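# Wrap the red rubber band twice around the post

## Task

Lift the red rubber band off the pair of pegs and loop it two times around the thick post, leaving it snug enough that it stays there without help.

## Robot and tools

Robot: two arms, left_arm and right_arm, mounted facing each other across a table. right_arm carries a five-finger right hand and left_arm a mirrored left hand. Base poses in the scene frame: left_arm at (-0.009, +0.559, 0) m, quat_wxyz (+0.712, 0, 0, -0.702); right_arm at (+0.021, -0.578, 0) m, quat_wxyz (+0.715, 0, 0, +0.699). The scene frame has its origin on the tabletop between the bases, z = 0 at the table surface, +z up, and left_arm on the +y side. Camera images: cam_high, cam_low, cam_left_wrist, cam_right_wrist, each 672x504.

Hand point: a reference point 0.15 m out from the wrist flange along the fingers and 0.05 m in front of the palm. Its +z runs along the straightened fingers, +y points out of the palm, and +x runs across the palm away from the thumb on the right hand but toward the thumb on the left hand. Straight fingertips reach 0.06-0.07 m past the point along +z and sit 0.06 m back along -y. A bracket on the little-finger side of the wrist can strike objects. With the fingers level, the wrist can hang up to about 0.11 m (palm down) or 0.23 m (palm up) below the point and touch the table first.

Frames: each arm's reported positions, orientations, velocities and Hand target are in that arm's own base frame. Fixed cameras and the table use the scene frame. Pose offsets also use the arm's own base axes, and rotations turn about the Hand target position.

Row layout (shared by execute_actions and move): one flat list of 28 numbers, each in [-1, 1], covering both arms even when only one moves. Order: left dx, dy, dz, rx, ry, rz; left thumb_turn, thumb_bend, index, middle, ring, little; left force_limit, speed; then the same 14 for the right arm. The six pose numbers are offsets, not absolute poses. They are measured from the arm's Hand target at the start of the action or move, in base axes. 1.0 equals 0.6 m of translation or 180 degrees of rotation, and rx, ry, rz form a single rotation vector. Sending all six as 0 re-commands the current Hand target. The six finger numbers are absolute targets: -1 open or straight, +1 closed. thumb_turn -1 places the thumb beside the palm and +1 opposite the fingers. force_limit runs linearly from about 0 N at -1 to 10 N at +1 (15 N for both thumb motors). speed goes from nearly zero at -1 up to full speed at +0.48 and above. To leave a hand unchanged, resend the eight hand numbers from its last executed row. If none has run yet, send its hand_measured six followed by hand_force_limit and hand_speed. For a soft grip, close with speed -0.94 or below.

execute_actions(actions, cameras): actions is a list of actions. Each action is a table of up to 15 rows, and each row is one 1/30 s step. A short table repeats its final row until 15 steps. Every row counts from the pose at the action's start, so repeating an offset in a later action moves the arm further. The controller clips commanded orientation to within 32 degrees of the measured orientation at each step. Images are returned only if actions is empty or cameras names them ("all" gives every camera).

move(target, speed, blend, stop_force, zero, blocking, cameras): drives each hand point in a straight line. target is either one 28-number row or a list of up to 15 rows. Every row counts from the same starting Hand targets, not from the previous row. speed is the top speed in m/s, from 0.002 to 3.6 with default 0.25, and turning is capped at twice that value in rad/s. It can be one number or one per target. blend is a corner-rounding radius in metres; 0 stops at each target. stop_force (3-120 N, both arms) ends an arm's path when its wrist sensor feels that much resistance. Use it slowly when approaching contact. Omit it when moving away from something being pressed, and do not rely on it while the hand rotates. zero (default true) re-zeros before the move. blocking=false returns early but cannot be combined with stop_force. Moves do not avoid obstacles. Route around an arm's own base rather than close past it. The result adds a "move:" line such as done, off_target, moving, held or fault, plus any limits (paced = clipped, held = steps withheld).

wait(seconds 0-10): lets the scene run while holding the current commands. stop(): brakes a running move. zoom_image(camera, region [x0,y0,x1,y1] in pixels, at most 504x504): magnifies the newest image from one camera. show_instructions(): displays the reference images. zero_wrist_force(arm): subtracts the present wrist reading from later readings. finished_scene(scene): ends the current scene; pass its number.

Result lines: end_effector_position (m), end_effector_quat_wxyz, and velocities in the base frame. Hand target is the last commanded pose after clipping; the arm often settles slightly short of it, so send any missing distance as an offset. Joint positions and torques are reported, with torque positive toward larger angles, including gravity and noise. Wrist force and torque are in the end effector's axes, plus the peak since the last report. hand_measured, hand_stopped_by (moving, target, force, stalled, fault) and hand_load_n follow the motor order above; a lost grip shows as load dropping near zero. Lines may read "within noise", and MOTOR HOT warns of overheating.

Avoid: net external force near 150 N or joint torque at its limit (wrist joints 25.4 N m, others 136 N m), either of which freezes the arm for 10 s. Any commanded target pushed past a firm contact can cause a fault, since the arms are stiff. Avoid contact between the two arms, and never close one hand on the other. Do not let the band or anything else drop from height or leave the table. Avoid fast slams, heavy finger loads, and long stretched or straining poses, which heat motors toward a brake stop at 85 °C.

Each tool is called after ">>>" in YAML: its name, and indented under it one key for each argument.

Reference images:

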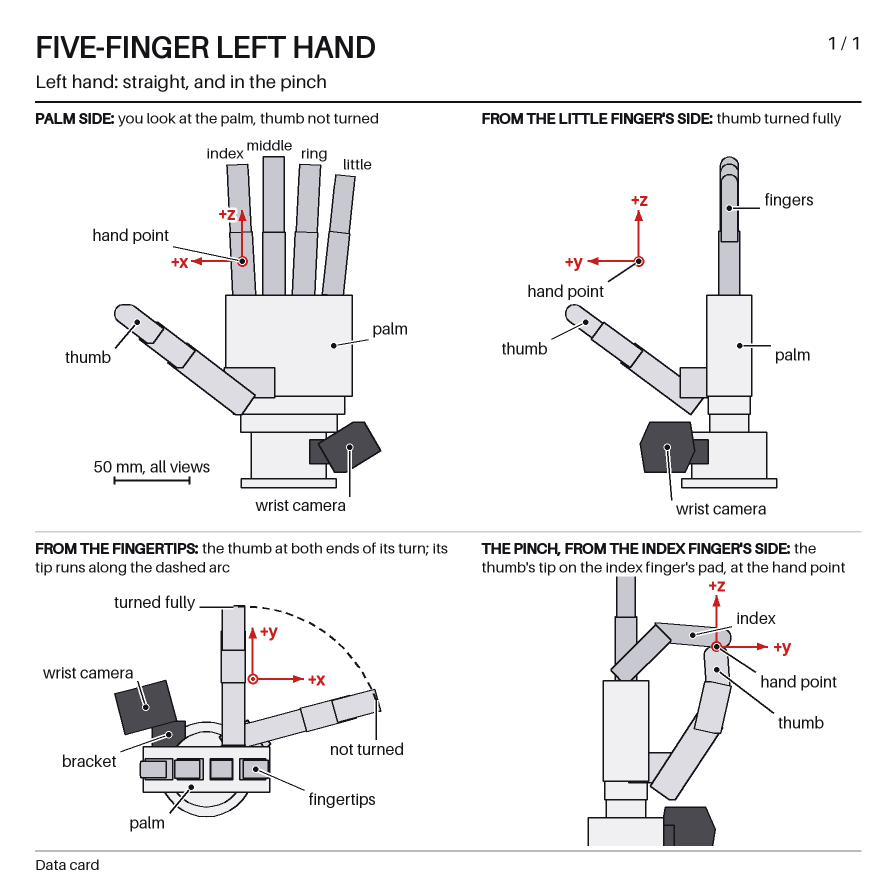

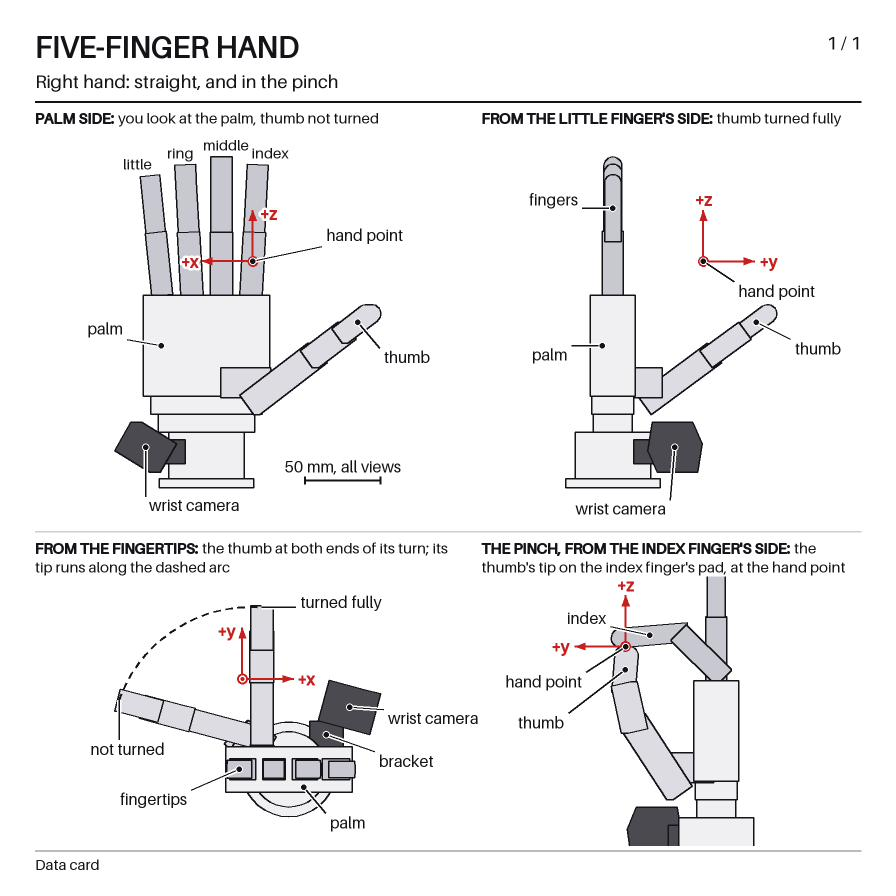

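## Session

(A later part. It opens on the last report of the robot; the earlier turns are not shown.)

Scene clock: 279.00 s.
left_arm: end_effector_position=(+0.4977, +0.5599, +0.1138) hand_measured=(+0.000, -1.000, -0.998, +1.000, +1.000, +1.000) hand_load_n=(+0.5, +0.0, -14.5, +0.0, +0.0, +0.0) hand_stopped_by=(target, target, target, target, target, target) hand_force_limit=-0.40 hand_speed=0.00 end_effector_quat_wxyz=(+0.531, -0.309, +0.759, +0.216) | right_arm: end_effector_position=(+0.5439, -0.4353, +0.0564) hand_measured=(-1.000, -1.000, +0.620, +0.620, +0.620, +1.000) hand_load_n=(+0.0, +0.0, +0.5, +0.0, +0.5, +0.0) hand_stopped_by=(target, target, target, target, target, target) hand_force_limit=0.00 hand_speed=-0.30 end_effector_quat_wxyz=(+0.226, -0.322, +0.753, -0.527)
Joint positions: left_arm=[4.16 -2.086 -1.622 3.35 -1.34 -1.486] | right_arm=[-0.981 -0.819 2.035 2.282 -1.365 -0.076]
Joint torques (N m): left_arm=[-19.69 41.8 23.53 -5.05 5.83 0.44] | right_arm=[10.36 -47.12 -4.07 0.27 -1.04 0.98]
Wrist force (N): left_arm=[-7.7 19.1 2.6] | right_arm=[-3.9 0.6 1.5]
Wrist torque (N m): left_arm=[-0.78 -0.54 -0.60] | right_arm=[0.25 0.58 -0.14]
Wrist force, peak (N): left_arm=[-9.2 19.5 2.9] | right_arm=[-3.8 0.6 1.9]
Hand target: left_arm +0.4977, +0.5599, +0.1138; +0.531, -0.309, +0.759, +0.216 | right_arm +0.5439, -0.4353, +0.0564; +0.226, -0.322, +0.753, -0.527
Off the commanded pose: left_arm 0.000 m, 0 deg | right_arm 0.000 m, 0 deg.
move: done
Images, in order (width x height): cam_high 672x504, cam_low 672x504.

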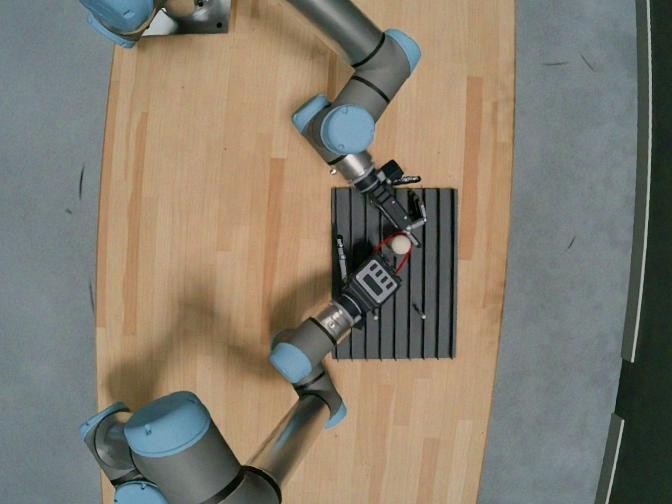

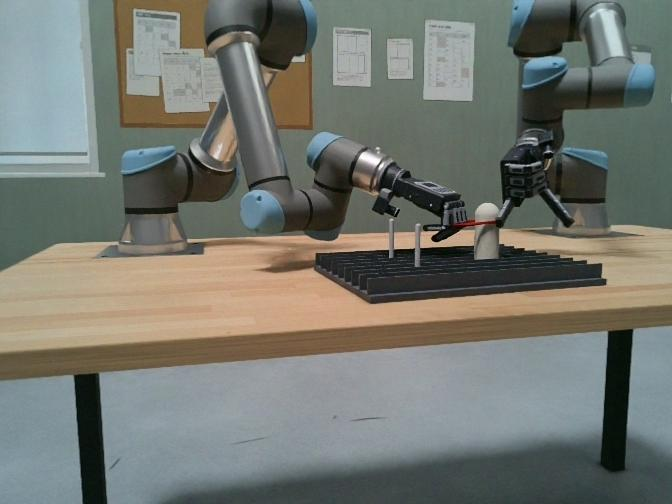

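>>> move:
  target:
    - [-0.0014, 0.0014, 0, 0,0,0, 0,-1,-1,1,1,1,-0.4,0, 0,0,0,0,0,0, -1,-1,0.62,0.62,0.62,1,0,-0.3]
    - [-0.0014, 0.0014, -0.025, 0,0,0, 0,-1,-1,1,1,1,-0.4,0, 0,0,0,0,0,0, -1,-1,0.62,0.62,0.62,1,0,-0.3]
  speed: 0.03
  stop_force: 20
  cameras: ["cam_low","cam_high"]

>>> zoom_image:
  camera: "cam_low"
  region: [440, 180, 560, 280]

>>> zoom_image:
  camera: "cam_high"
  region: [370, 200, 450, 280]

Scene clock: 283.80 s.
left_arm: end_effector_position=(+0.4969, +0.5607, +0.0988) hand_measured=(+0.000, -1.000, -0.998, +1.000, +1.000, +1.000) hand_load_n=(+0.0, +0.0, -22.0, +0.0, +0.0, +0.0) hand_stopped_by=(target, target, target, target, target, target) hand_force_limit=-0.40 hand_speed=0.00 end_effector_quat_wxyz=(+0.531, -0.309, +0.759, +0.216) | right_arm: end_effector_position=(+0.5439, -0.4353, +0.0564) hand_measured=(-1.000, -1.000, +0.620, +0.620, +0.620, +1.000) hand_load_n=(-0.5, +0.0, +0.0, +0.0, +0.5, +0.0) hand_stopped_by=(target, target, target, target, target, target) hand_force_limit=0.00 hand_speed=-0.30 end_effector_quat_wxyz=(+0.226, -0.322, +0.753, -0.527)
Joint positions: left_arm=[4.162 -2.106 -1.636 3.383 -1.338 -1.485] | right_arm=[-0.981 -0.819 2.035 2.282 -1.365 -0.076]
Joint torques (N m): left_arm=[-34.54 48.2 29.74 -2.24 11.38 -1.84] | right_arm=[10.16 -46.99 -4.28 0.35 -0.8 0.84]
Wrist force (N): left_arm=[3.3 40.1 -4.1] | right_arm=[-3.5 1.0 1.9]
Wrist torque (N m): left_arm=[-0.53 -0.21 0.12] | right_arm=[0.28 0.51 -0.11]
Wrist force, peak (N): left_arm=[3.3 40.1 -4.1] | right_arm=[-3.8 0.8 1.6]
Hand target: left_arm +0.4969, +0.5607, +0.0988; +0.531, -0.309, +0.759, +0.216 | right_arm +0.5439, -0.4353, +0.0564; +0.226, -0.322, +0.753, -0.527
Off the commanded pose: left_arm 0.000 m, 0 deg | right_arm 0.000 m, 0 deg.
move: done
Images, in order (width x height): cam_high 672x504, cam_low 672x504.

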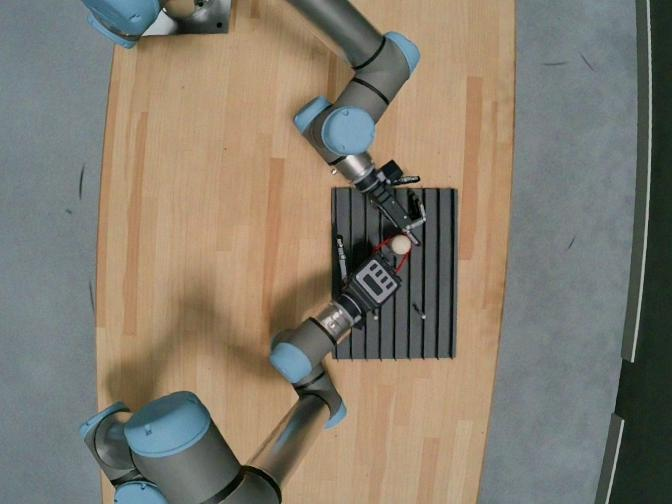

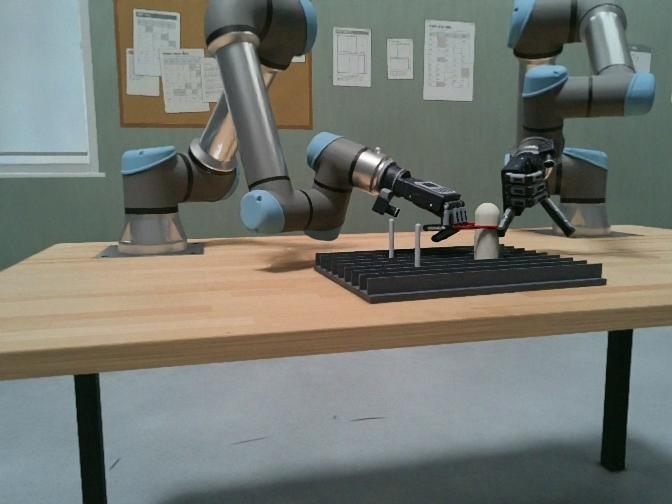

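Scaled by 4.200 from the camera's 672x504 image, which has a finer 960x720 frame.

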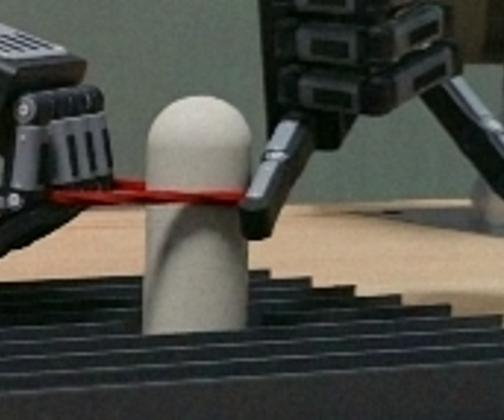

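Scaled by 6.300 from the camera's 672x504 image, which has a finer 960x720 frame.

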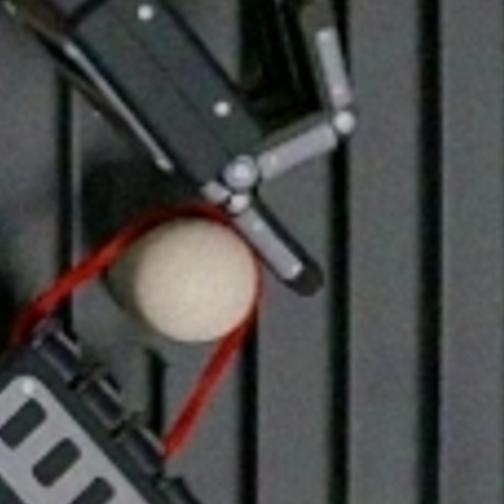

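>>> move:
  target:
    - [-0.0058, 0.0059, 0, 0,0,0, 0,-1,-1,1,1,1,-0.4,0, 0,0,0,0,0,0, -1,-1,0.62,0.62,0.62,1,0,-0.3]
    - [-0.0058, 0.0059, 0.0333, 0,0,0, 0,-1,-1,1,1,1,-0.4,0, 0,0,0,0,0,0, -1,-1,0.62,0.62,0.62,1,0,-0.3]
  speed: 0.05
  cameras: ["cam_low","cam_high"]

>>> zoom_image:
  camera: "cam_low"
  region: [440, 180, 560, 280]

>>> zoom_image:
  camera: "cam_high"
  region: [370, 200, 450, 280]

Scene clock: 285.53 s.
left_arm: end_effector_position=(+0.4935, +0.5644, +0.1190) hand_measured=(+0.000, -1.000, -1.000, +1.000, +1.000, +1.000) hand_load_n=(+0.0, +0.0, +0.0, +0.0, +0.0, +0.0) hand_stopped_by=(target, target, target, target, target, target) hand_force_limit=-0.40 hand_speed=0.00 end_effector_quat_wxyz=(+0.532, -0.309, +0.759, +0.216) end_effector_velocity=(+0.000, +0.000, +0.000) end_effector_angular_velocity=(+0.002, -0.001, +0.000) | right_arm: end_effector_position=(+0.5439, -0.4353, +0.0564) hand_measured=(-1.000, -1.000, +0.620, +0.620, +0.620, +1.000) hand_load_n=(-0.5, +0.0, +0.5, +0.0, +0.5, +0.0) hand_stopped_by=(target, target, target, target, target, target) hand_force_limit=0.00 hand_speed=-0.30 end_effector_quat_wxyz=(+0.226, -0.322, +0.753, -0.527)
Joint positions: left_arm=[4.171 -2.08 -1.617 3.338 -1.329 -1.482] | right_arm=[-0.981 -0.819 2.035 2.282 -1.365 -0.076]
Joint velocities: left_arm=[0 0 -0.002 0.005 0 0] | right_arm=[within noise]
Joint torques (N m): left_arm=[-5.25 34.73 4.57 3.03 -1.74 -1.45] | right_arm=[8.99 -47.08 -4.76 0.27 -0.82 0.83]
Wrist force (N): left_arm=[0.9 -0.2 -0.6] | right_arm=[-3.5 0.9 1.3]
Wrist torque (N m): left_arm=[-0.08 -0.09 -0.15] | right_arm=[0.30 0.54 -0.12]
Wrist force, peak (N): left_arm=[3.3 40.5 -4.0] | right_arm=[-3.8 0.9 1.6]
Hand target: left_arm +0.4934, +0.5643, +0.1188; +0.531, -0.309, +0.759, +0.216 | right_arm +0.5439, -0.4353, +0.0564; +0.226, -0.322, +0.753, -0.527
Off the commanded pose: left_arm 0.000 m, 0 deg | right_arm 0.000 m, 0 deg.
move: done
Images, in order (width x height): cam_high 672x504, cam_low 672x504.

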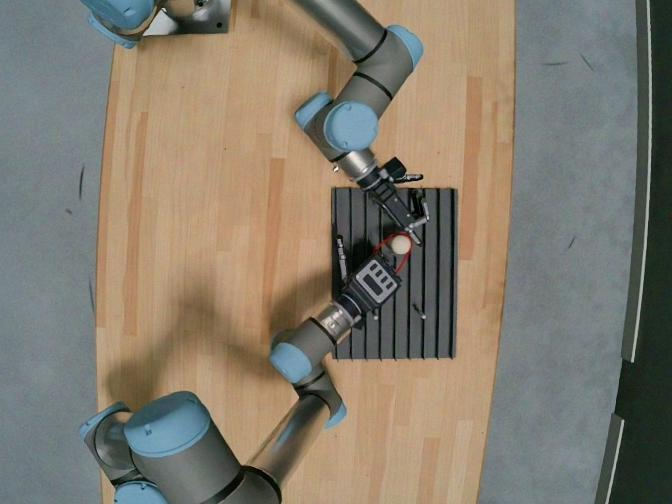

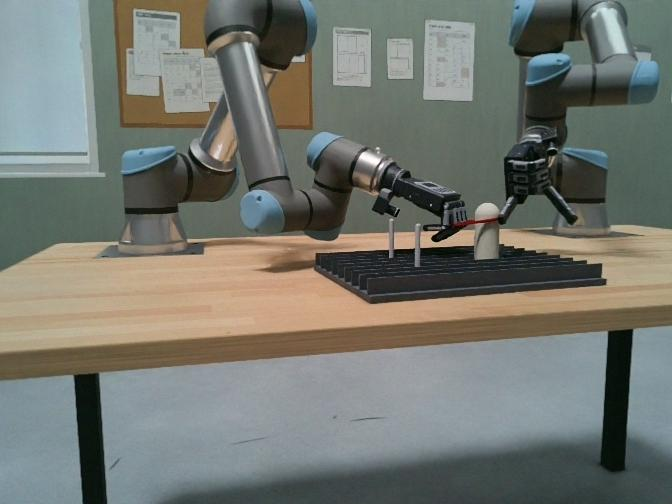

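Scaled by 4.200 from the camera's 672x504 image, which has a finer 960x720 frame.

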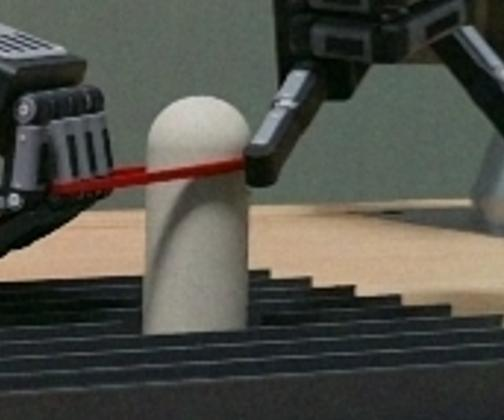

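Scaled by 6.300 from the camera's 672x504 image, which has a finer 960x720 frame.

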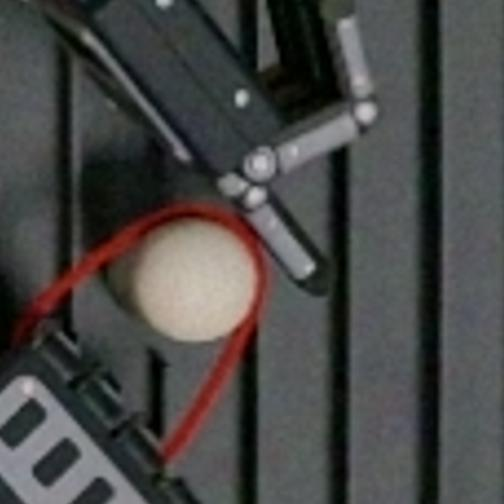

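>>> move:
  target: [0.0044, -0.0045, 0.0167, 0,0,0, 0,-1,-1,1,1,1,-0.4,0, 0.0130,-0.0104,0,0,0,0, -1,-1,0.62,0.62,0.62,1,0,-0.3]
  speed: 0.02
  stop_force: 6
  cameras: ["cam_low","cam_high"]

>>> zoom_image:
  camera: "cam_low"
  region: [440, 180, 560, 280]

>>> zoom_image:
  camera: "cam_high"
  region: [370, 200, 450, 280]

Scene clock: 288.83 s.
left_arm: end_effector_position=(+0.4961, +0.5616, +0.1288) hand_measured=(+0.000, -1.000, -1.000, +1.000, +1.000, +1.000) hand_load_n=(+0.0, +0.0, +0.0, +0.5, +0.0, +0.0) hand_stopped_by=(target, target, target, target, target, target) hand_force_limit=-0.40 hand_speed=0.00 end_effector_quat_wxyz=(+0.531, -0.309, +0.759, +0.216) | right_arm: end_effector_position=(+0.5517, -0.4415, +0.0564) hand_measured=(-1.000, -1.000, +0.620, +0.620, +0.620, +1.000) hand_load_n=(-0.5, +0.0, +0.0, +0.0, +0.5, +0.0) hand_stopped_by=(target, target, target, target, target, target) hand_force_limit=0.00 hand_speed=-0.30 end_effector_quat_wxyz=(+0.226, -0.322, +0.753, -0.527)
Joint positions: left_arm=[4.164 -2.068 -1.607 3.316 -1.336 -1.484] | right_arm=[-0.975 -0.809 2.005 2.302 -1.371 -0.074]
Joint torques (N m): left_arm=[7.96 33.85 7.96 3.28 2.11 1.85] | right_arm=[-8.79 -47.99 -2.44 -5.61 1.72 -1.5]
Wrist force (N): left_arm=[0.8 -0.4 -0.7] | right_arm=[-3.2 1.2 1.1]
Wrist torque (N m): left_arm=[-0.11 -0.09 0.00] | right_arm=[0.31 0.52 -0.26]
Wrist force, peak (N): left_arm=[1.1 -0.5 -0.6] | right_arm=[-3.8 1.1 1.6]
Hand target: left_arm +0.4961, +0.5616, +0.1288; +0.531, -0.309, +0.759, +0.216 | right_arm +0.5517, -0.4415, +0.0564; +0.226, -0.322, +0.753, -0.527
Off the commanded pose: left_arm 0.000 m, 0 deg | right_arm 0.000 m, 0 deg.
move: done
Images, in order (width x height): cam_high 672x504, cam_low 672x504.

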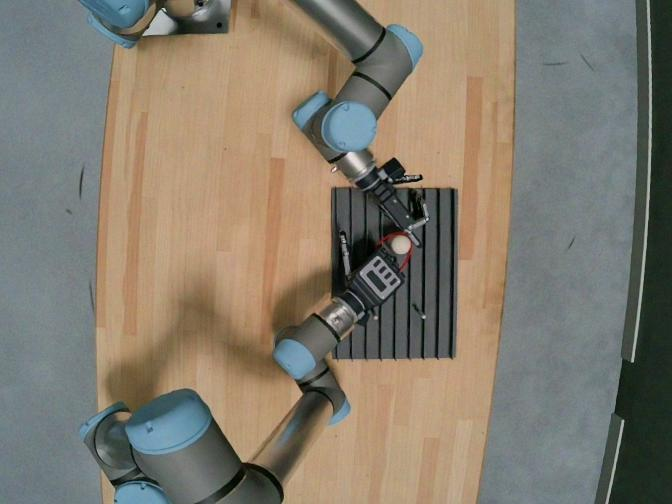

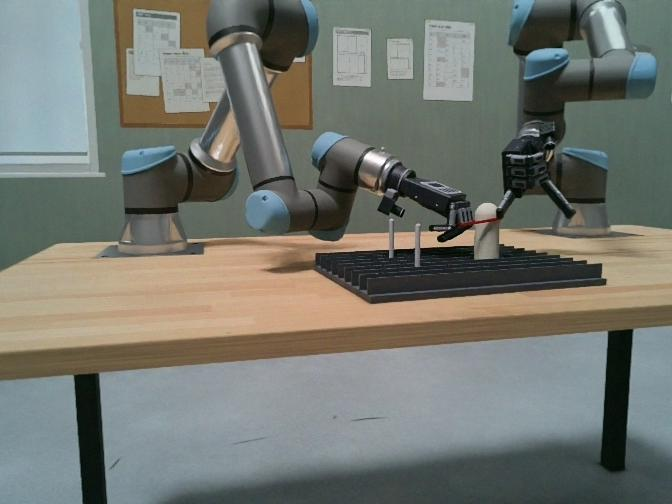

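Scaled by 4.200 from the camera's 672x504 image, which has a finer 960x720 frame.

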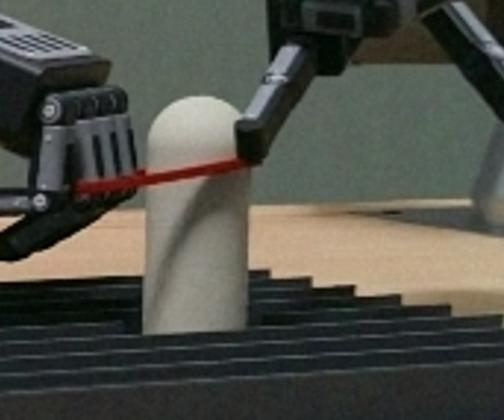

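Scaled by 6.300 from the camera's 672x504 image, which has a finer 960x720 frame.

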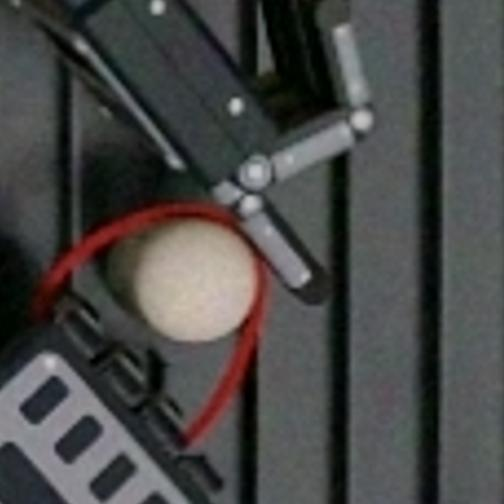

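>>> move:
  target:
    - [0.0019, -0.0020, 0, 0,0,0, 0,-1,-1,1,1,1,-0.4,0, 0,0,0,0,0,0, -1,-1,0.62,0.62,0.62,1,0,-0.3]
    - [0.0019, -0.0020, -0.05, 0,0,0, 0,-1,-1,1,1,1,-0.4,0, 0,0,0,0,0,0, -1,-1,0.62,0.62,0.62,1,0,-0.3]
  speed: 0.03
  stop_force: 20
  cameras: ["cam_low","cam_high"]

>>> zoom_image:
  camera: "cam_low"
  region: [440, 180, 560, 280]

>>> zoom_image:
  camera: "cam_high"
  region: [370, 200, 450, 280]

Scene clock: 292.53 s.
left_arm: end_effector_position=(+0.4972, +0.5603, +0.0988) hand_measured=(+0.000, -1.000, -0.986, +1.000, +1.000, +1.000) hand_load_n=(+0.0, +0.0, -23.0, +0.0, +0.0, +0.0) hand_stopped_by=(target, target, target, target, target, target) hand_force_limit=-0.40 hand_speed=0.00 end_effector_quat_wxyz=(+0.531, -0.309, +0.759, +0.216) | right_arm: end_effector_position=(+0.5517, -0.4415, +0.0564) hand_measured=(-1.000, -1.000, +0.620, +0.620, +0.620, +1.000) hand_load_n=(-0.5, +0.0, +0.0, +0.0, +0.0, +0.0) hand_stopped_by=(target, target, target, target, target, target) hand_force_limit=0.00 hand_speed=-0.30 end_effector_quat_wxyz=(+0.226, -0.322, +0.753, -0.527)
Joint positions: left_arm=[4.161 -2.106 -1.636 3.383 -1.339 -1.485] | right_arm=[-0.975 -0.809 2.005 2.302 -1.371 -0.074]
Joint torques (N m): left_arm=[-37.63 48.11 30.07 -1.74 12.73 -0.15] | right_arm=[-8.4 -48.26 -3 -5.6 1.74 -2.54]
Wrist force (N): left_arm=[3.1 44.0 -9.5] | right_arm=[-3.6 1.3 1.1]
Wrist torque (N m): left_arm=[-0.31 -0.02 0.20] | right_arm=[0.32 0.57 -0.27]
Wrist force, peak (N): left_arm=[0.2 44.4 -10.5] | right_arm=[-3.7 1.3 0.9]
Hand target: left_arm +0.4972, +0.5604, +0.0988; +0.531, -0.309, +0.759, +0.216 | right_arm +0.5517, -0.4415, +0.0564; +0.226, -0.322, +0.753, -0.527
Off the commanded pose: left_arm 0.000 m, 0 deg | right_arm 0.000 m, 0 deg.
move: done
Images, in order (width x height): cam_high 672x504, cam_low 672x504.

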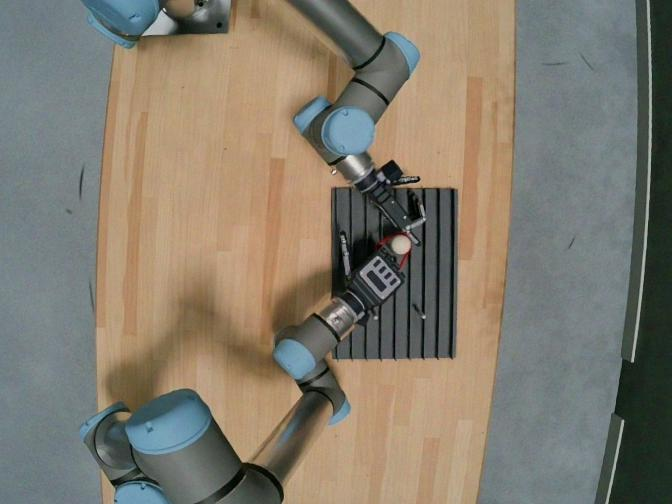

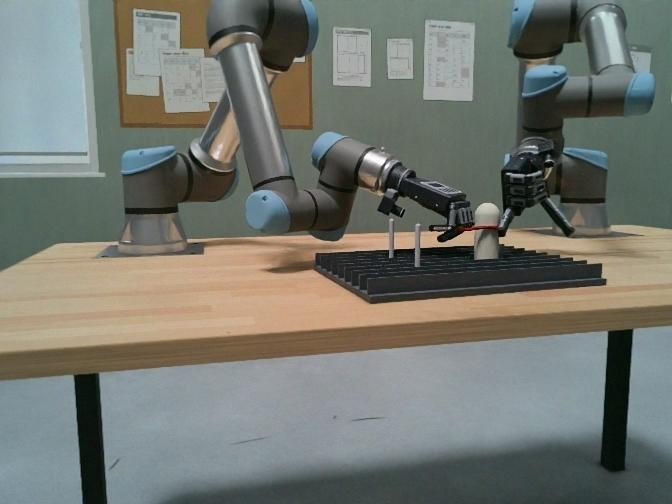

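Scaled by 4.200 from the camera's 672x504 image, which has a finer 960x720 frame.

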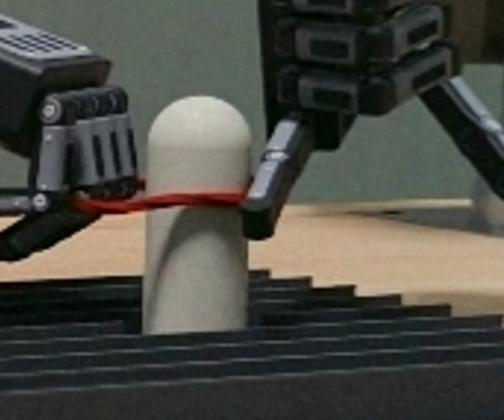

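Scaled by 6.300 from the camera's 672x504 image, which has a finer 960x720 frame.

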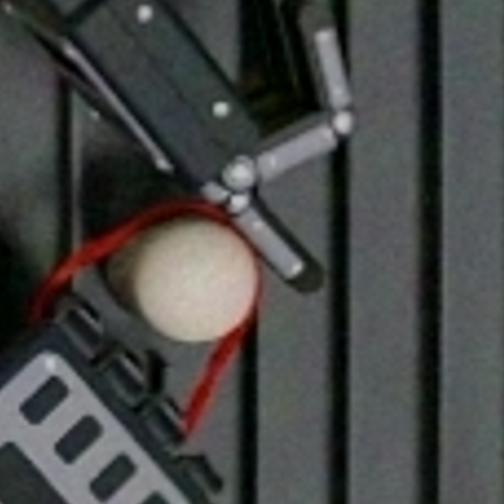

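>>> move:
  target:
    - [-0.0024, 0.0024, 0, 0,0,0, 0,-1,-1,1,1,1,-0.4,0, 0,0,0,0,0,0, -1,-1,0.62,0.62,0.62,1,0,-0.3]
    - [-0.0024, 0.0024, -0.033, 0,0,0, 0,-1,-1,1,1,1,-0.4,0, 0,0,0,0,0,0, -1,-1,0.62,0.62,0.62,1,0,-0.3]
  speed: 0.03
  stop_force: 20
  cameras: ["cam_low","cam_high"]

>>> zoom_image:
  camera: "cam_low"
  region: [440, 180, 560, 280]

>>> zoom_image:
  camera: "cam_high"
  region: [370, 200, 450, 280]

Scene clock: 295.10 s.
left_arm: end_effector_position=(+0.4958, +0.5618, +0.0790) hand_measured=(+0.000, -1.000, -0.986, +1.000, +1.000, +1.000) hand_load_n=(+0.0, +0.0, -10.5, +0.0, +0.0, +0.0) hand_stopped_by=(target, target, target, target, target, target) hand_force_limit=-0.40 hand_speed=0.00 end_effector_quat_wxyz=(+0.531, -0.309, +0.759, +0.216) | right_arm: end_effector_position=(+0.5517, -0.4415, +0.0564) hand_measured=(-1.000, -1.000, +0.620, +0.620, +0.620, +1.000) hand_load_n=(-0.5, +0.0, +0.5, +0.0, +0.5, +0.0) hand_stopped_by=(target, target, target, target, target, target) hand_force_limit=0.00 hand_speed=-0.30 end_effector_quat_wxyz=(+0.226, -0.322, +0.753, -0.527)
Joint positions: left_arm=[4.165 -2.133 -1.652 3.426 -1.335 -1.484] | right_arm=[-0.975 -0.809 2.005 2.302 -1.371 -0.074]
Joint torques (N m): left_arm=[-23.88 49.1 32.56 -1.03 4.35 -2.2] | right_arm=[-8.77 -48 -2.82 -5.45 1.69 -2.55]
Wrist force (N): left_arm=[3.5 24.9 -8.6] | right_arm=[-3.6 1.5 1.4]
Wrist torque (N m): left_arm=[0.13 -0.10 -0.10] | right_arm=[0.34 0.57 -0.27]
Wrist force, peak (N): left_arm=[2.8 44.3 -9.2] | right_arm=[-3.6 1.5 1.4]
Hand target: left_arm +0.4958, +0.5618, +0.0790; +0.531, -0.309, +0.759, +0.216 | right_arm +0.5517, -0.4415, +0.0564; +0.226, -0.322, +0.753, -0.527
Off the commanded pose: left_arm 0.000 m, 0 deg | right_arm 0.000 m, 0 deg.
move: done
Images, in order (width x height): cam_high 672x504, cam_low 672x504.

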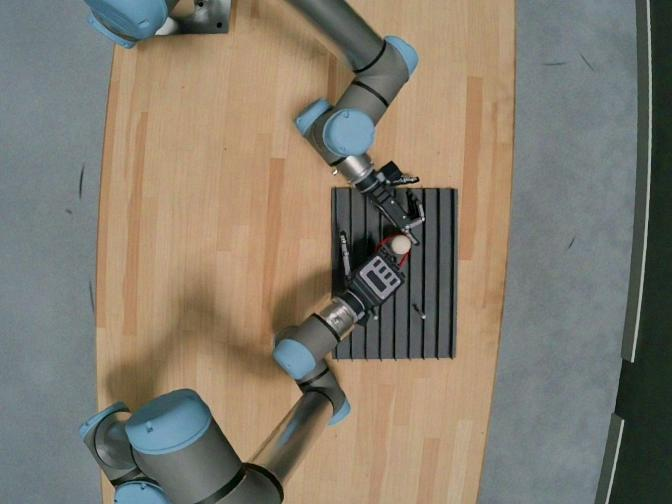

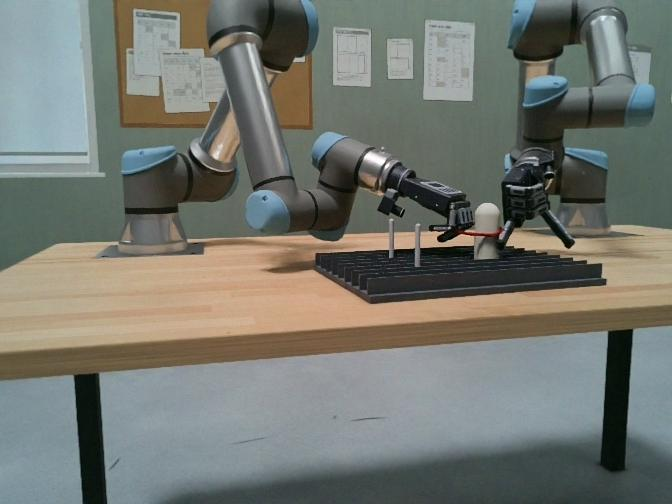

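Scaled by 4.200 from the camera's 672x504 image, which has a finer 960x720 frame.

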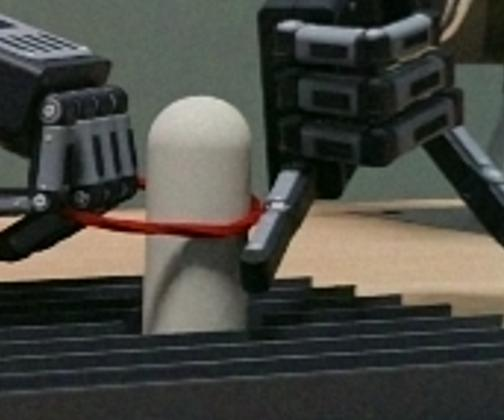

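Scaled by 6.300 from the camera's 672x504 image, which has a finer 960x720 frame.

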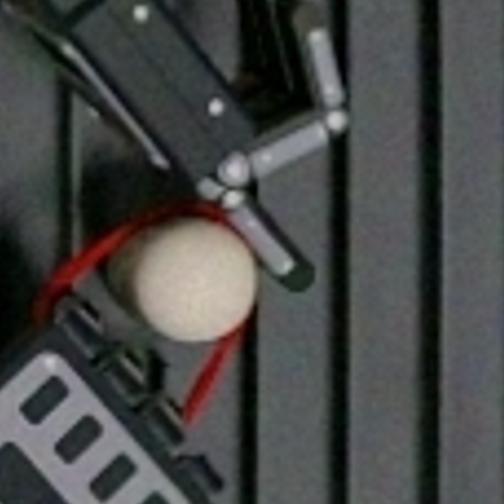

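>>> move:
  target:
    - [-0.0012, 0.0012, -0.0117, 0,0,0, 0,-1,-1,1,1,1,-0.4,0, 0,0,0,0,0,0, -1,-1,0.62,0.62,0.62,1,0,-0.3]
  speed: 0.03
  stop_force: 12

>>> move:
  target:
    - [0, 0, 0, 0,0,0, 0,-1,-1,1,1,1,-0.4,0, -0.0156,0.0125,0,0,0,0, -1,-1,0.62,0.62,0.62,1,0,-0.3]
  speed: 0.03
  stop_force: 12
  cameras: ["cam_low","cam_high"]

>>> zoom_image:
  camera: "cam_low"
  region: [440, 180, 560, 280]

>>> zoom_image:
  camera: "cam_high"
  region: [370, 200, 450, 280]

Scene clock: 298.53 s.
left_arm: end_effector_position=(+0.4950, +0.5625, +0.0719) hand_measured=(+0.000, -1.000, -0.988, +1.000, +1.000, +1.000) hand_load_n=(+0.0, +0.0, +0.0, +0.0, +0.0, +0.0) hand_stopped_by=(target, target, target, target, target, target) hand_force_limit=-0.40 hand_speed=0.00 end_effector_quat_wxyz=(+0.531, -0.309, +0.759, +0.216) | right_arm: end_effector_position=(+0.5517, -0.4415, +0.0564) hand_measured=(-1.000, -1.000, +0.620, +0.620, +0.620, +1.000) hand_load_n=(+0.0, +0.0, +0.0, +0.0, +0.0, +0.0) hand_stopped_by=(target, target, target, target, target, target) hand_force_limit=0.00 hand_speed=-0.30 end_effector_quat_wxyz=(+0.226, -0.322, +0.753, -0.527)
Joint positions: left_arm=[4.167 -2.143 -1.657 3.441 -1.333 -1.483] | right_arm=[-0.975 -0.809 2.005 2.302 -1.371 -0.074]
Joint torques (N m): left_arm=[8.45 48.93 28.78 -1.89 -1.94 1.53] | right_arm=[-8.64 -47.7 -2.99 -5.26 1.52 -2.62]
Wrist force (N): left_arm=[1.7 -1.1 -0.8] | right_arm=[-3.3 1.2 1.0]
Wrist torque (N m): left_arm=[-0.17 -0.24 -0.07] | right_arm=[0.31 0.54 -0.26]
Wrist force, peak (N): left_arm=[2.1 25.2 -10.0] | right_arm=[-3.7 1.2 1.5]
Hand target: left_arm +0.4950, +0.5625, +0.0720; +0.531, -0.309, +0.759, +0.216 | right_arm +0.5517, -0.4415, +0.0564; +0.226, -0.322, +0.753, -0.527
Off the commanded pose: left_arm 0.000 m, 0 deg | right_arm 0.000 m, 0 deg.
move: done

Scene clock: 300.07 s.
left_arm: end_effector_position=(+0.4950, +0.5625, +0.0720) hand_measured=(+0.000, -1.000, -0.988, +1.000, +1.000, +1.000) hand_load_n=(+0.5, +0.0, +0.0, +0.0, +0.0, +0.0) hand_stopped_by=(target, target, target, target, target, target) hand_force_limit=-0.40 hand_speed=0.00 end_effector_quat_wxyz=(+0.531, -0.309, +0.759, +0.216) | right_arm: end_effector_position=(+0.5423, -0.4340, +0.0564) hand_measured=(-1.000, -1.000, +0.620, +0.620, +0.620, +1.000) hand_load_n=(+0.0, +0.0, +0.0, +0.0, +0.5, +0.0) hand_stopped_by=(target, target, target, target, target, target) hand_force_limit=0.00 hand_speed=-0.30 end_effector_quat_wxyz=(+0.226, -0.322, +0.753, -0.527)
Joint positions: left_arm=[4.167 -2.143 -1.657 3.441 -1.333 -1.483] | right_arm=[-0.982 -0.821 2.041 2.278 -1.364 -0.076]
Joint torques (N m): left_arm=[8.05 48.86 30.67 -1.56 -1.87 0.79] | right_arm=[9.62 -32.28 -15.28 0.53 -1.74 2.12]
Wrist force (N): left_arm=[1.5 -1.0 -0.5] | right_arm=[-3.6 0.8 2.1]
Wrist torque (N m): left_arm=[-0.18 -0.20 -0.08] | right_arm=[0.27 0.52 -0.11]
Wrist force, peak (N): left_arm=[1.8 -1.2 -0.7] | right_arm=[-3.8 0.8 2.1]
Hand target: left_arm +0.4950, +0.5625, +0.0720; +0.531, -0.309, +0.759, +0.216 | right_arm +0.5423, -0.4340, +0.0564; +0.226, -0.322, +0.753, -0.527
Off the commanded pose: left_arm 0.000 m, 0 deg | right_arm 0.000 m, 0 deg.
move: done
Images, in order (width x height): cam_high 672x504, cam_low 672x504.

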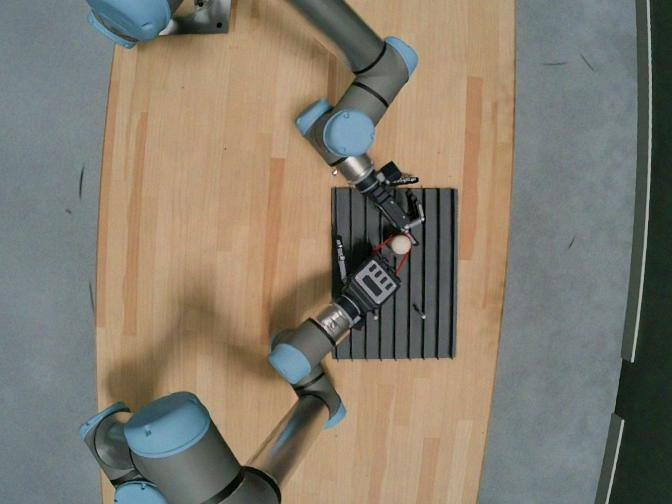

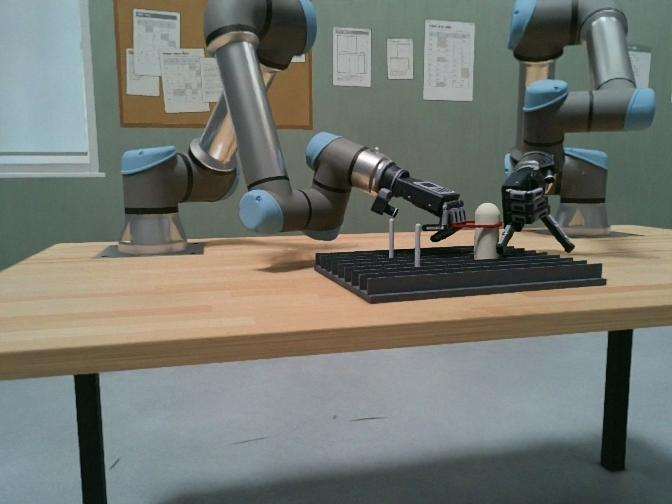

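Scaled by 4.200 from the camera's 672x504 image, which has a finer 960x720 frame.

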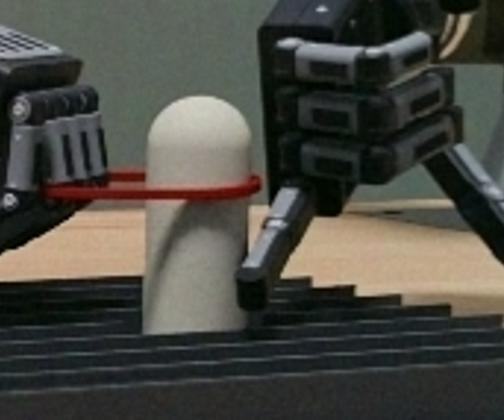

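Scaled by 6.300 from the camera's 672x504 image, which has a finer 960x720 frame.

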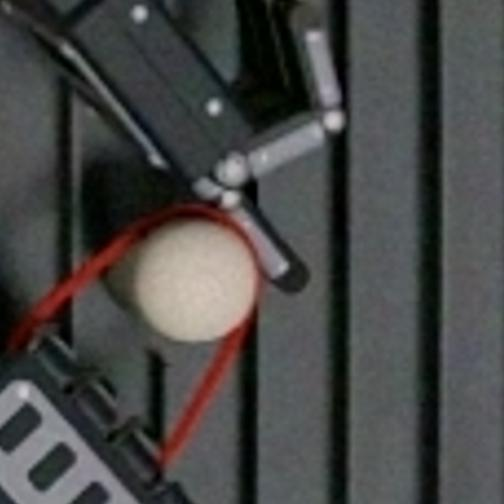

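>>> move:
  target:
    - [-0.0044, 0.0044, 0, 0,0,0, 0,-1,-1,1,1,1,-0.4,0, 0,0,0,0,0,0, -1,-1,0.62,0.62,0.62,1,0,-0.3]
    - [-0.0044, 0.0044, 0.0767, 0,0,0, 0,-1,-1,1,1,1,-0.4,0, 0.0156,-0.0125,0,0,0,0, -1,-1,0.62,0.62,0.62,1,0,-0.3]
  speed: 0.05

>>> move:
  target: [0.0118, -0.0119, 0, 0,0,0, 0,-1,-1,1,1,1,-0.4,0, 0,0,0,0,0,0, -1,-1,0.62,0.62,0.62,1,0,-0.3]
  speed: 0.015
  stop_force: 3
  cameras: ["cam_low","cam_high"]

>>> zoom_image:
  camera: "cam_low"
  region: [440, 180, 560, 280]

>>> zoom_image:
  camera: "cam_high"
  region: [370, 200, 450, 280]

Scene clock: 302.90 s.
left_arm: end_effector_position=(+0.4925, +0.5653, +0.1182) hand_measured=(+0.000, -1.000, -0.988, +1.000, +1.000, +1.000) hand_load_n=(+0.5, +0.0, +0.0, +0.5, +0.0, +0.0) hand_stopped_by=(target, target, target, target, target, target) hand_force_limit=-0.40 hand_speed=0.00 end_effector_quat_wxyz=(+0.532, -0.309, +0.759, +0.216) end_effector_velocity=(+0.000, +0.000, -0.003) end_effector_angular_velocity=(-0.001, +0.001, +0.000) | right_arm: end_effector_position=(+0.5517, -0.4415, +0.0563) hand_measured=(-1.000, -1.000, +0.620, +0.620, +0.620, +1.000) hand_load_n=(+0.0, +0.0, +0.0, +0.0, +0.0, +0.0) hand_stopped_by=(target, target, target, target, target, target) hand_force_limit=0.00 hand_speed=-0.30 end_effector_quat_wxyz=(+0.226, -0.322, +0.753, -0.527)
Joint positions: left_arm=[4.174 -2.081 -1.618 3.339 -1.327 -1.481] | right_arm=[-0.975 -0.809 2.004 2.302 -1.371 -0.074]
Joint velocities: left_arm=[0 -0.003 -0.003 0.005 0 0] | right_arm=[within noise]
Joint torques (N m): left_arm=[-7.02 34.59 4.73 3.42 -1.94 -1.51] | right_arm=[2.71 -45.78 -1.34 -4.04 -0.39 2.15]
Wrist force (N): left_arm=[1.6 -1.1 -1.1] | right_arm=[-3.5 1.4 1.1]
Wrist torque (N m): left_arm=[-0.17 -0.21 -0.09] | right_arm=[0.33 0.56 -0.27]
Wrist force, peak (N): left_arm=[2.2 -0.9 -0.8] | right_arm=[-3.8 0.9 2.1]
Hand target: left_arm +0.4924, +0.5652, +0.1180; +0.531, -0.309, +0.759, +0.216 | right_arm +0.5517, -0.4415, +0.0564; +0.226, -0.322, +0.753, -0.527
Off the commanded pose: left_arm 0.000 m, 0 deg | right_arm 0.000 m, 0 deg.
move: done

Scene clock: 304.13 s.
left_arm: end_effector_position=(+0.4971, +0.5604, +0.1179) hand_measured=(+0.000, -1.000, -0.988, +1.000, +1.000, +1.000) hand_load_n=(+0.0, +0.0, -2.0, +0.0, +0.0, +0.0) hand_stopped_by=(target, target, target, target, target, target) hand_force_limit=-0.40 hand_speed=0.00 end_effector_quat_wxyz=(+0.531, -0.309, +0.759, +0.216) | right_arm: end_effector_position=(+0.5517, -0.4415, +0.0564) hand_measured=(-1.000, -1.000, +0.620, +0.620, +0.620, +1.000) hand_load_n=(-0.5, +0.0, +0.0, +0.0, +0.0, +0.0) hand_stopped_by=(target, target, target, target, target, target) hand_force_limit=0.00 hand_speed=-0.30 end_effector_quat_wxyz=(+0.226, -0.322, +0.753, -0.527)
Joint positions: left_arm=[4.161 -2.081 -1.618 3.34 -1.339 -1.485] | right_arm=[-0.975 -0.809 2.005 2.302 -1.371 -0.074]
Joint torques (N m): left_arm=[4.57 43.36 6.18 -1.73 -0.45 2.19] | right_arm=[-8.97 -48.19 -2.26 -5.63 1.62 -1]
Wrist force (N): left_arm=[2.5 1.8 -1.0] | right_arm=[-3.5 1.2 1.1]
Wrist torque (N m): left_arm=[-0.27 -0.21 0.07] | right_arm=[0.29 0.56 -0.28]
Wrist force, peak (N): left_arm=[1.2 7.1 -2.7] | right_arm=[-3.8 1.4 1.2]
Hand target: left_arm +0.4971, +0.5604, +0.1179; +0.531, -0.309, +0.759, +0.216 (not the last commanded pose) | right_arm +0.5517, -0.4415, +0.0564; +0.226, -0.322, +0.753, -0.527
Off the commanded pose: left_arm 0.003 m, 0 deg | right_arm 0.000 m, 0 deg.
move: contact (left_arm)
Images, in order (width x height): cam_high 672x504, cam_low 672x504.

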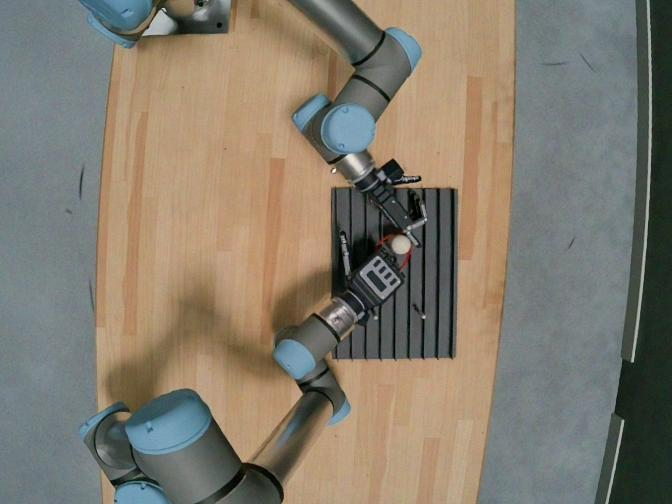

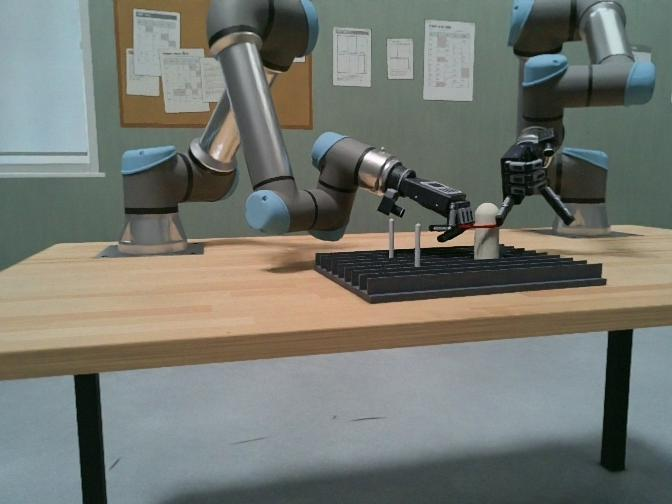

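Scaled by 4.200 from the camera's 672x504 image, which has a finer 960x720 frame.

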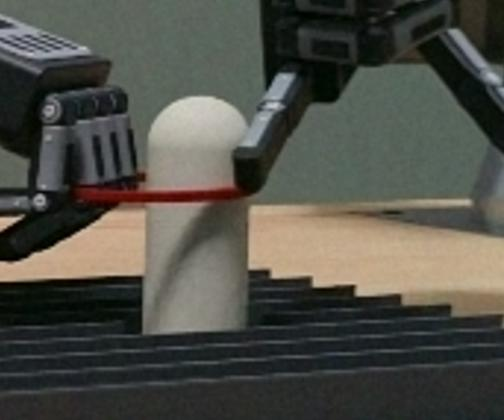

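Scaled by 6.300 from the camera's 672x504 image, which has a finer 960x720 frame.

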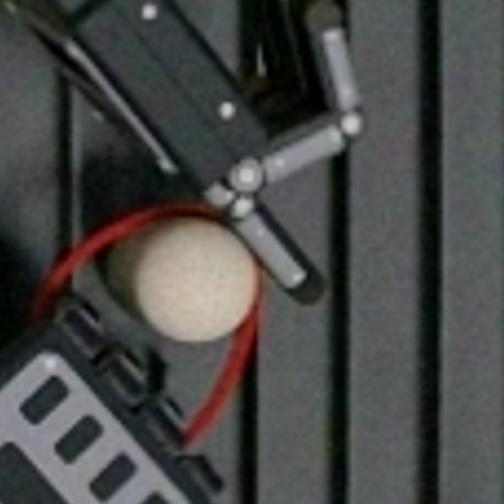

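>>> move:
  target: [-0.0005, 0.0005, -0.025, 0,0,0, 0,-1,-1,1,1,1,-0.4,0, 0,0,0,0,0,0, -1,-1,0.62,0.62,0.62,1,0,-0.3]
  speed: 0.03
  stop_force: 12
  cameras: ["cam_low"]

>>> zoom_image:
  camera: "cam_low"
  region: [440, 180, 560, 280]

Scene clock: 306.17 s.
left_arm: end_effector_position=(+0.4968, +0.5607, +0.1029) hand_measured=(+0.000, -1.000, -0.988, +1.000, +1.000, +1.000) hand_load_n=(+0.5, +0.0, -10.5, +0.0, +0.0, +0.0) hand_stopped_by=(target, target, target, target, target, target) hand_force_limit=-0.40 hand_speed=0.00 end_effector_quat_wxyz=(+0.531, -0.309, +0.759, +0.216) | right_arm: end_effector_position=(+0.5517, -0.4415, +0.0564) hand_measured=(-1.000, -1.000, +0.620, +0.620, +0.620, +1.000) hand_load_n=(-0.5, +0.0, +0.5, +0.0, +0.0, +0.0) hand_stopped_by=(target, target, target, target, target, target) hand_force_limit=0.00 hand_speed=-0.30 end_effector_quat_wxyz=(+0.226, -0.322, +0.753, -0.527)
Joint positions: left_arm=[4.162 -2.1 -1.632 3.373 -1.338 -1.485] | right_arm=[-0.975 -0.809 2.005 2.302 -1.371 -0.074]
Joint torques (N m): left_arm=[-17.96 43.22 26.83 -3.56 5.23 -1.15] | right_arm=[-8.45 -47.69 -3.25 -5.54 1.52 -2.54]
Wrist force (N): left_arm=[-5.4 14.5 -1.2] | right_arm=[-3.4 1.4 0.9]
Wrist torque (N m): left_arm=[-0.58 -0.33 -0.43] | right_arm=[0.34 0.55 -0.26]
Wrist force, peak (N): left_arm=[-6.3 14.6 -1.8] | right_arm=[-3.6 1.4 1.1]
Hand target: left_arm +0.4968, +0.5607, +0.1029; +0.531, -0.309, +0.759, +0.216 | right_arm +0.5517, -0.4415, +0.0564; +0.226, -0.322, +0.753, -0.527
Off the commanded pose: left_arm 0.000 m, 0 deg | right_arm 0.000 m, 0 deg.
move: done
Images, in order (width x height): cam_low 672x504.

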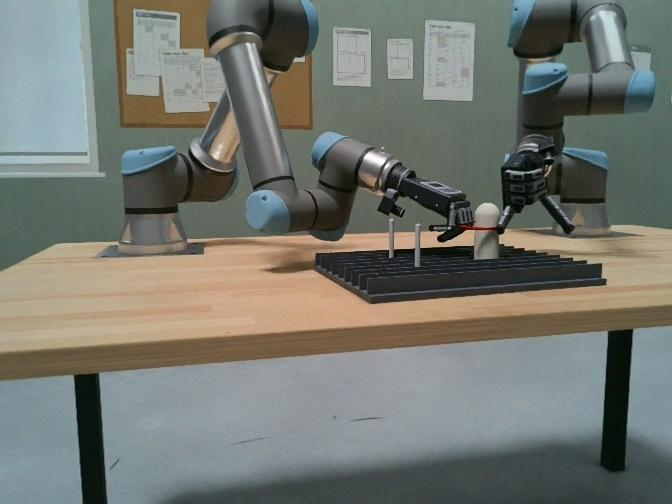

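Scaled by 4.200 from the camera's 672x504 image, which has a finer 960x720 frame.

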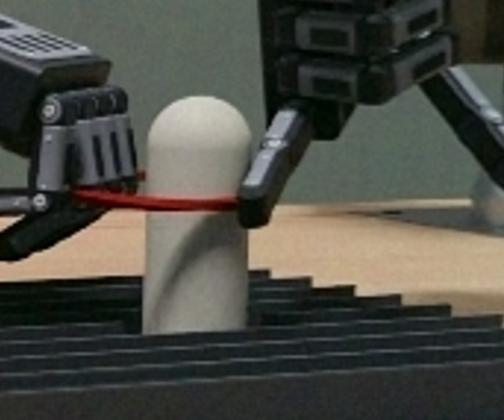

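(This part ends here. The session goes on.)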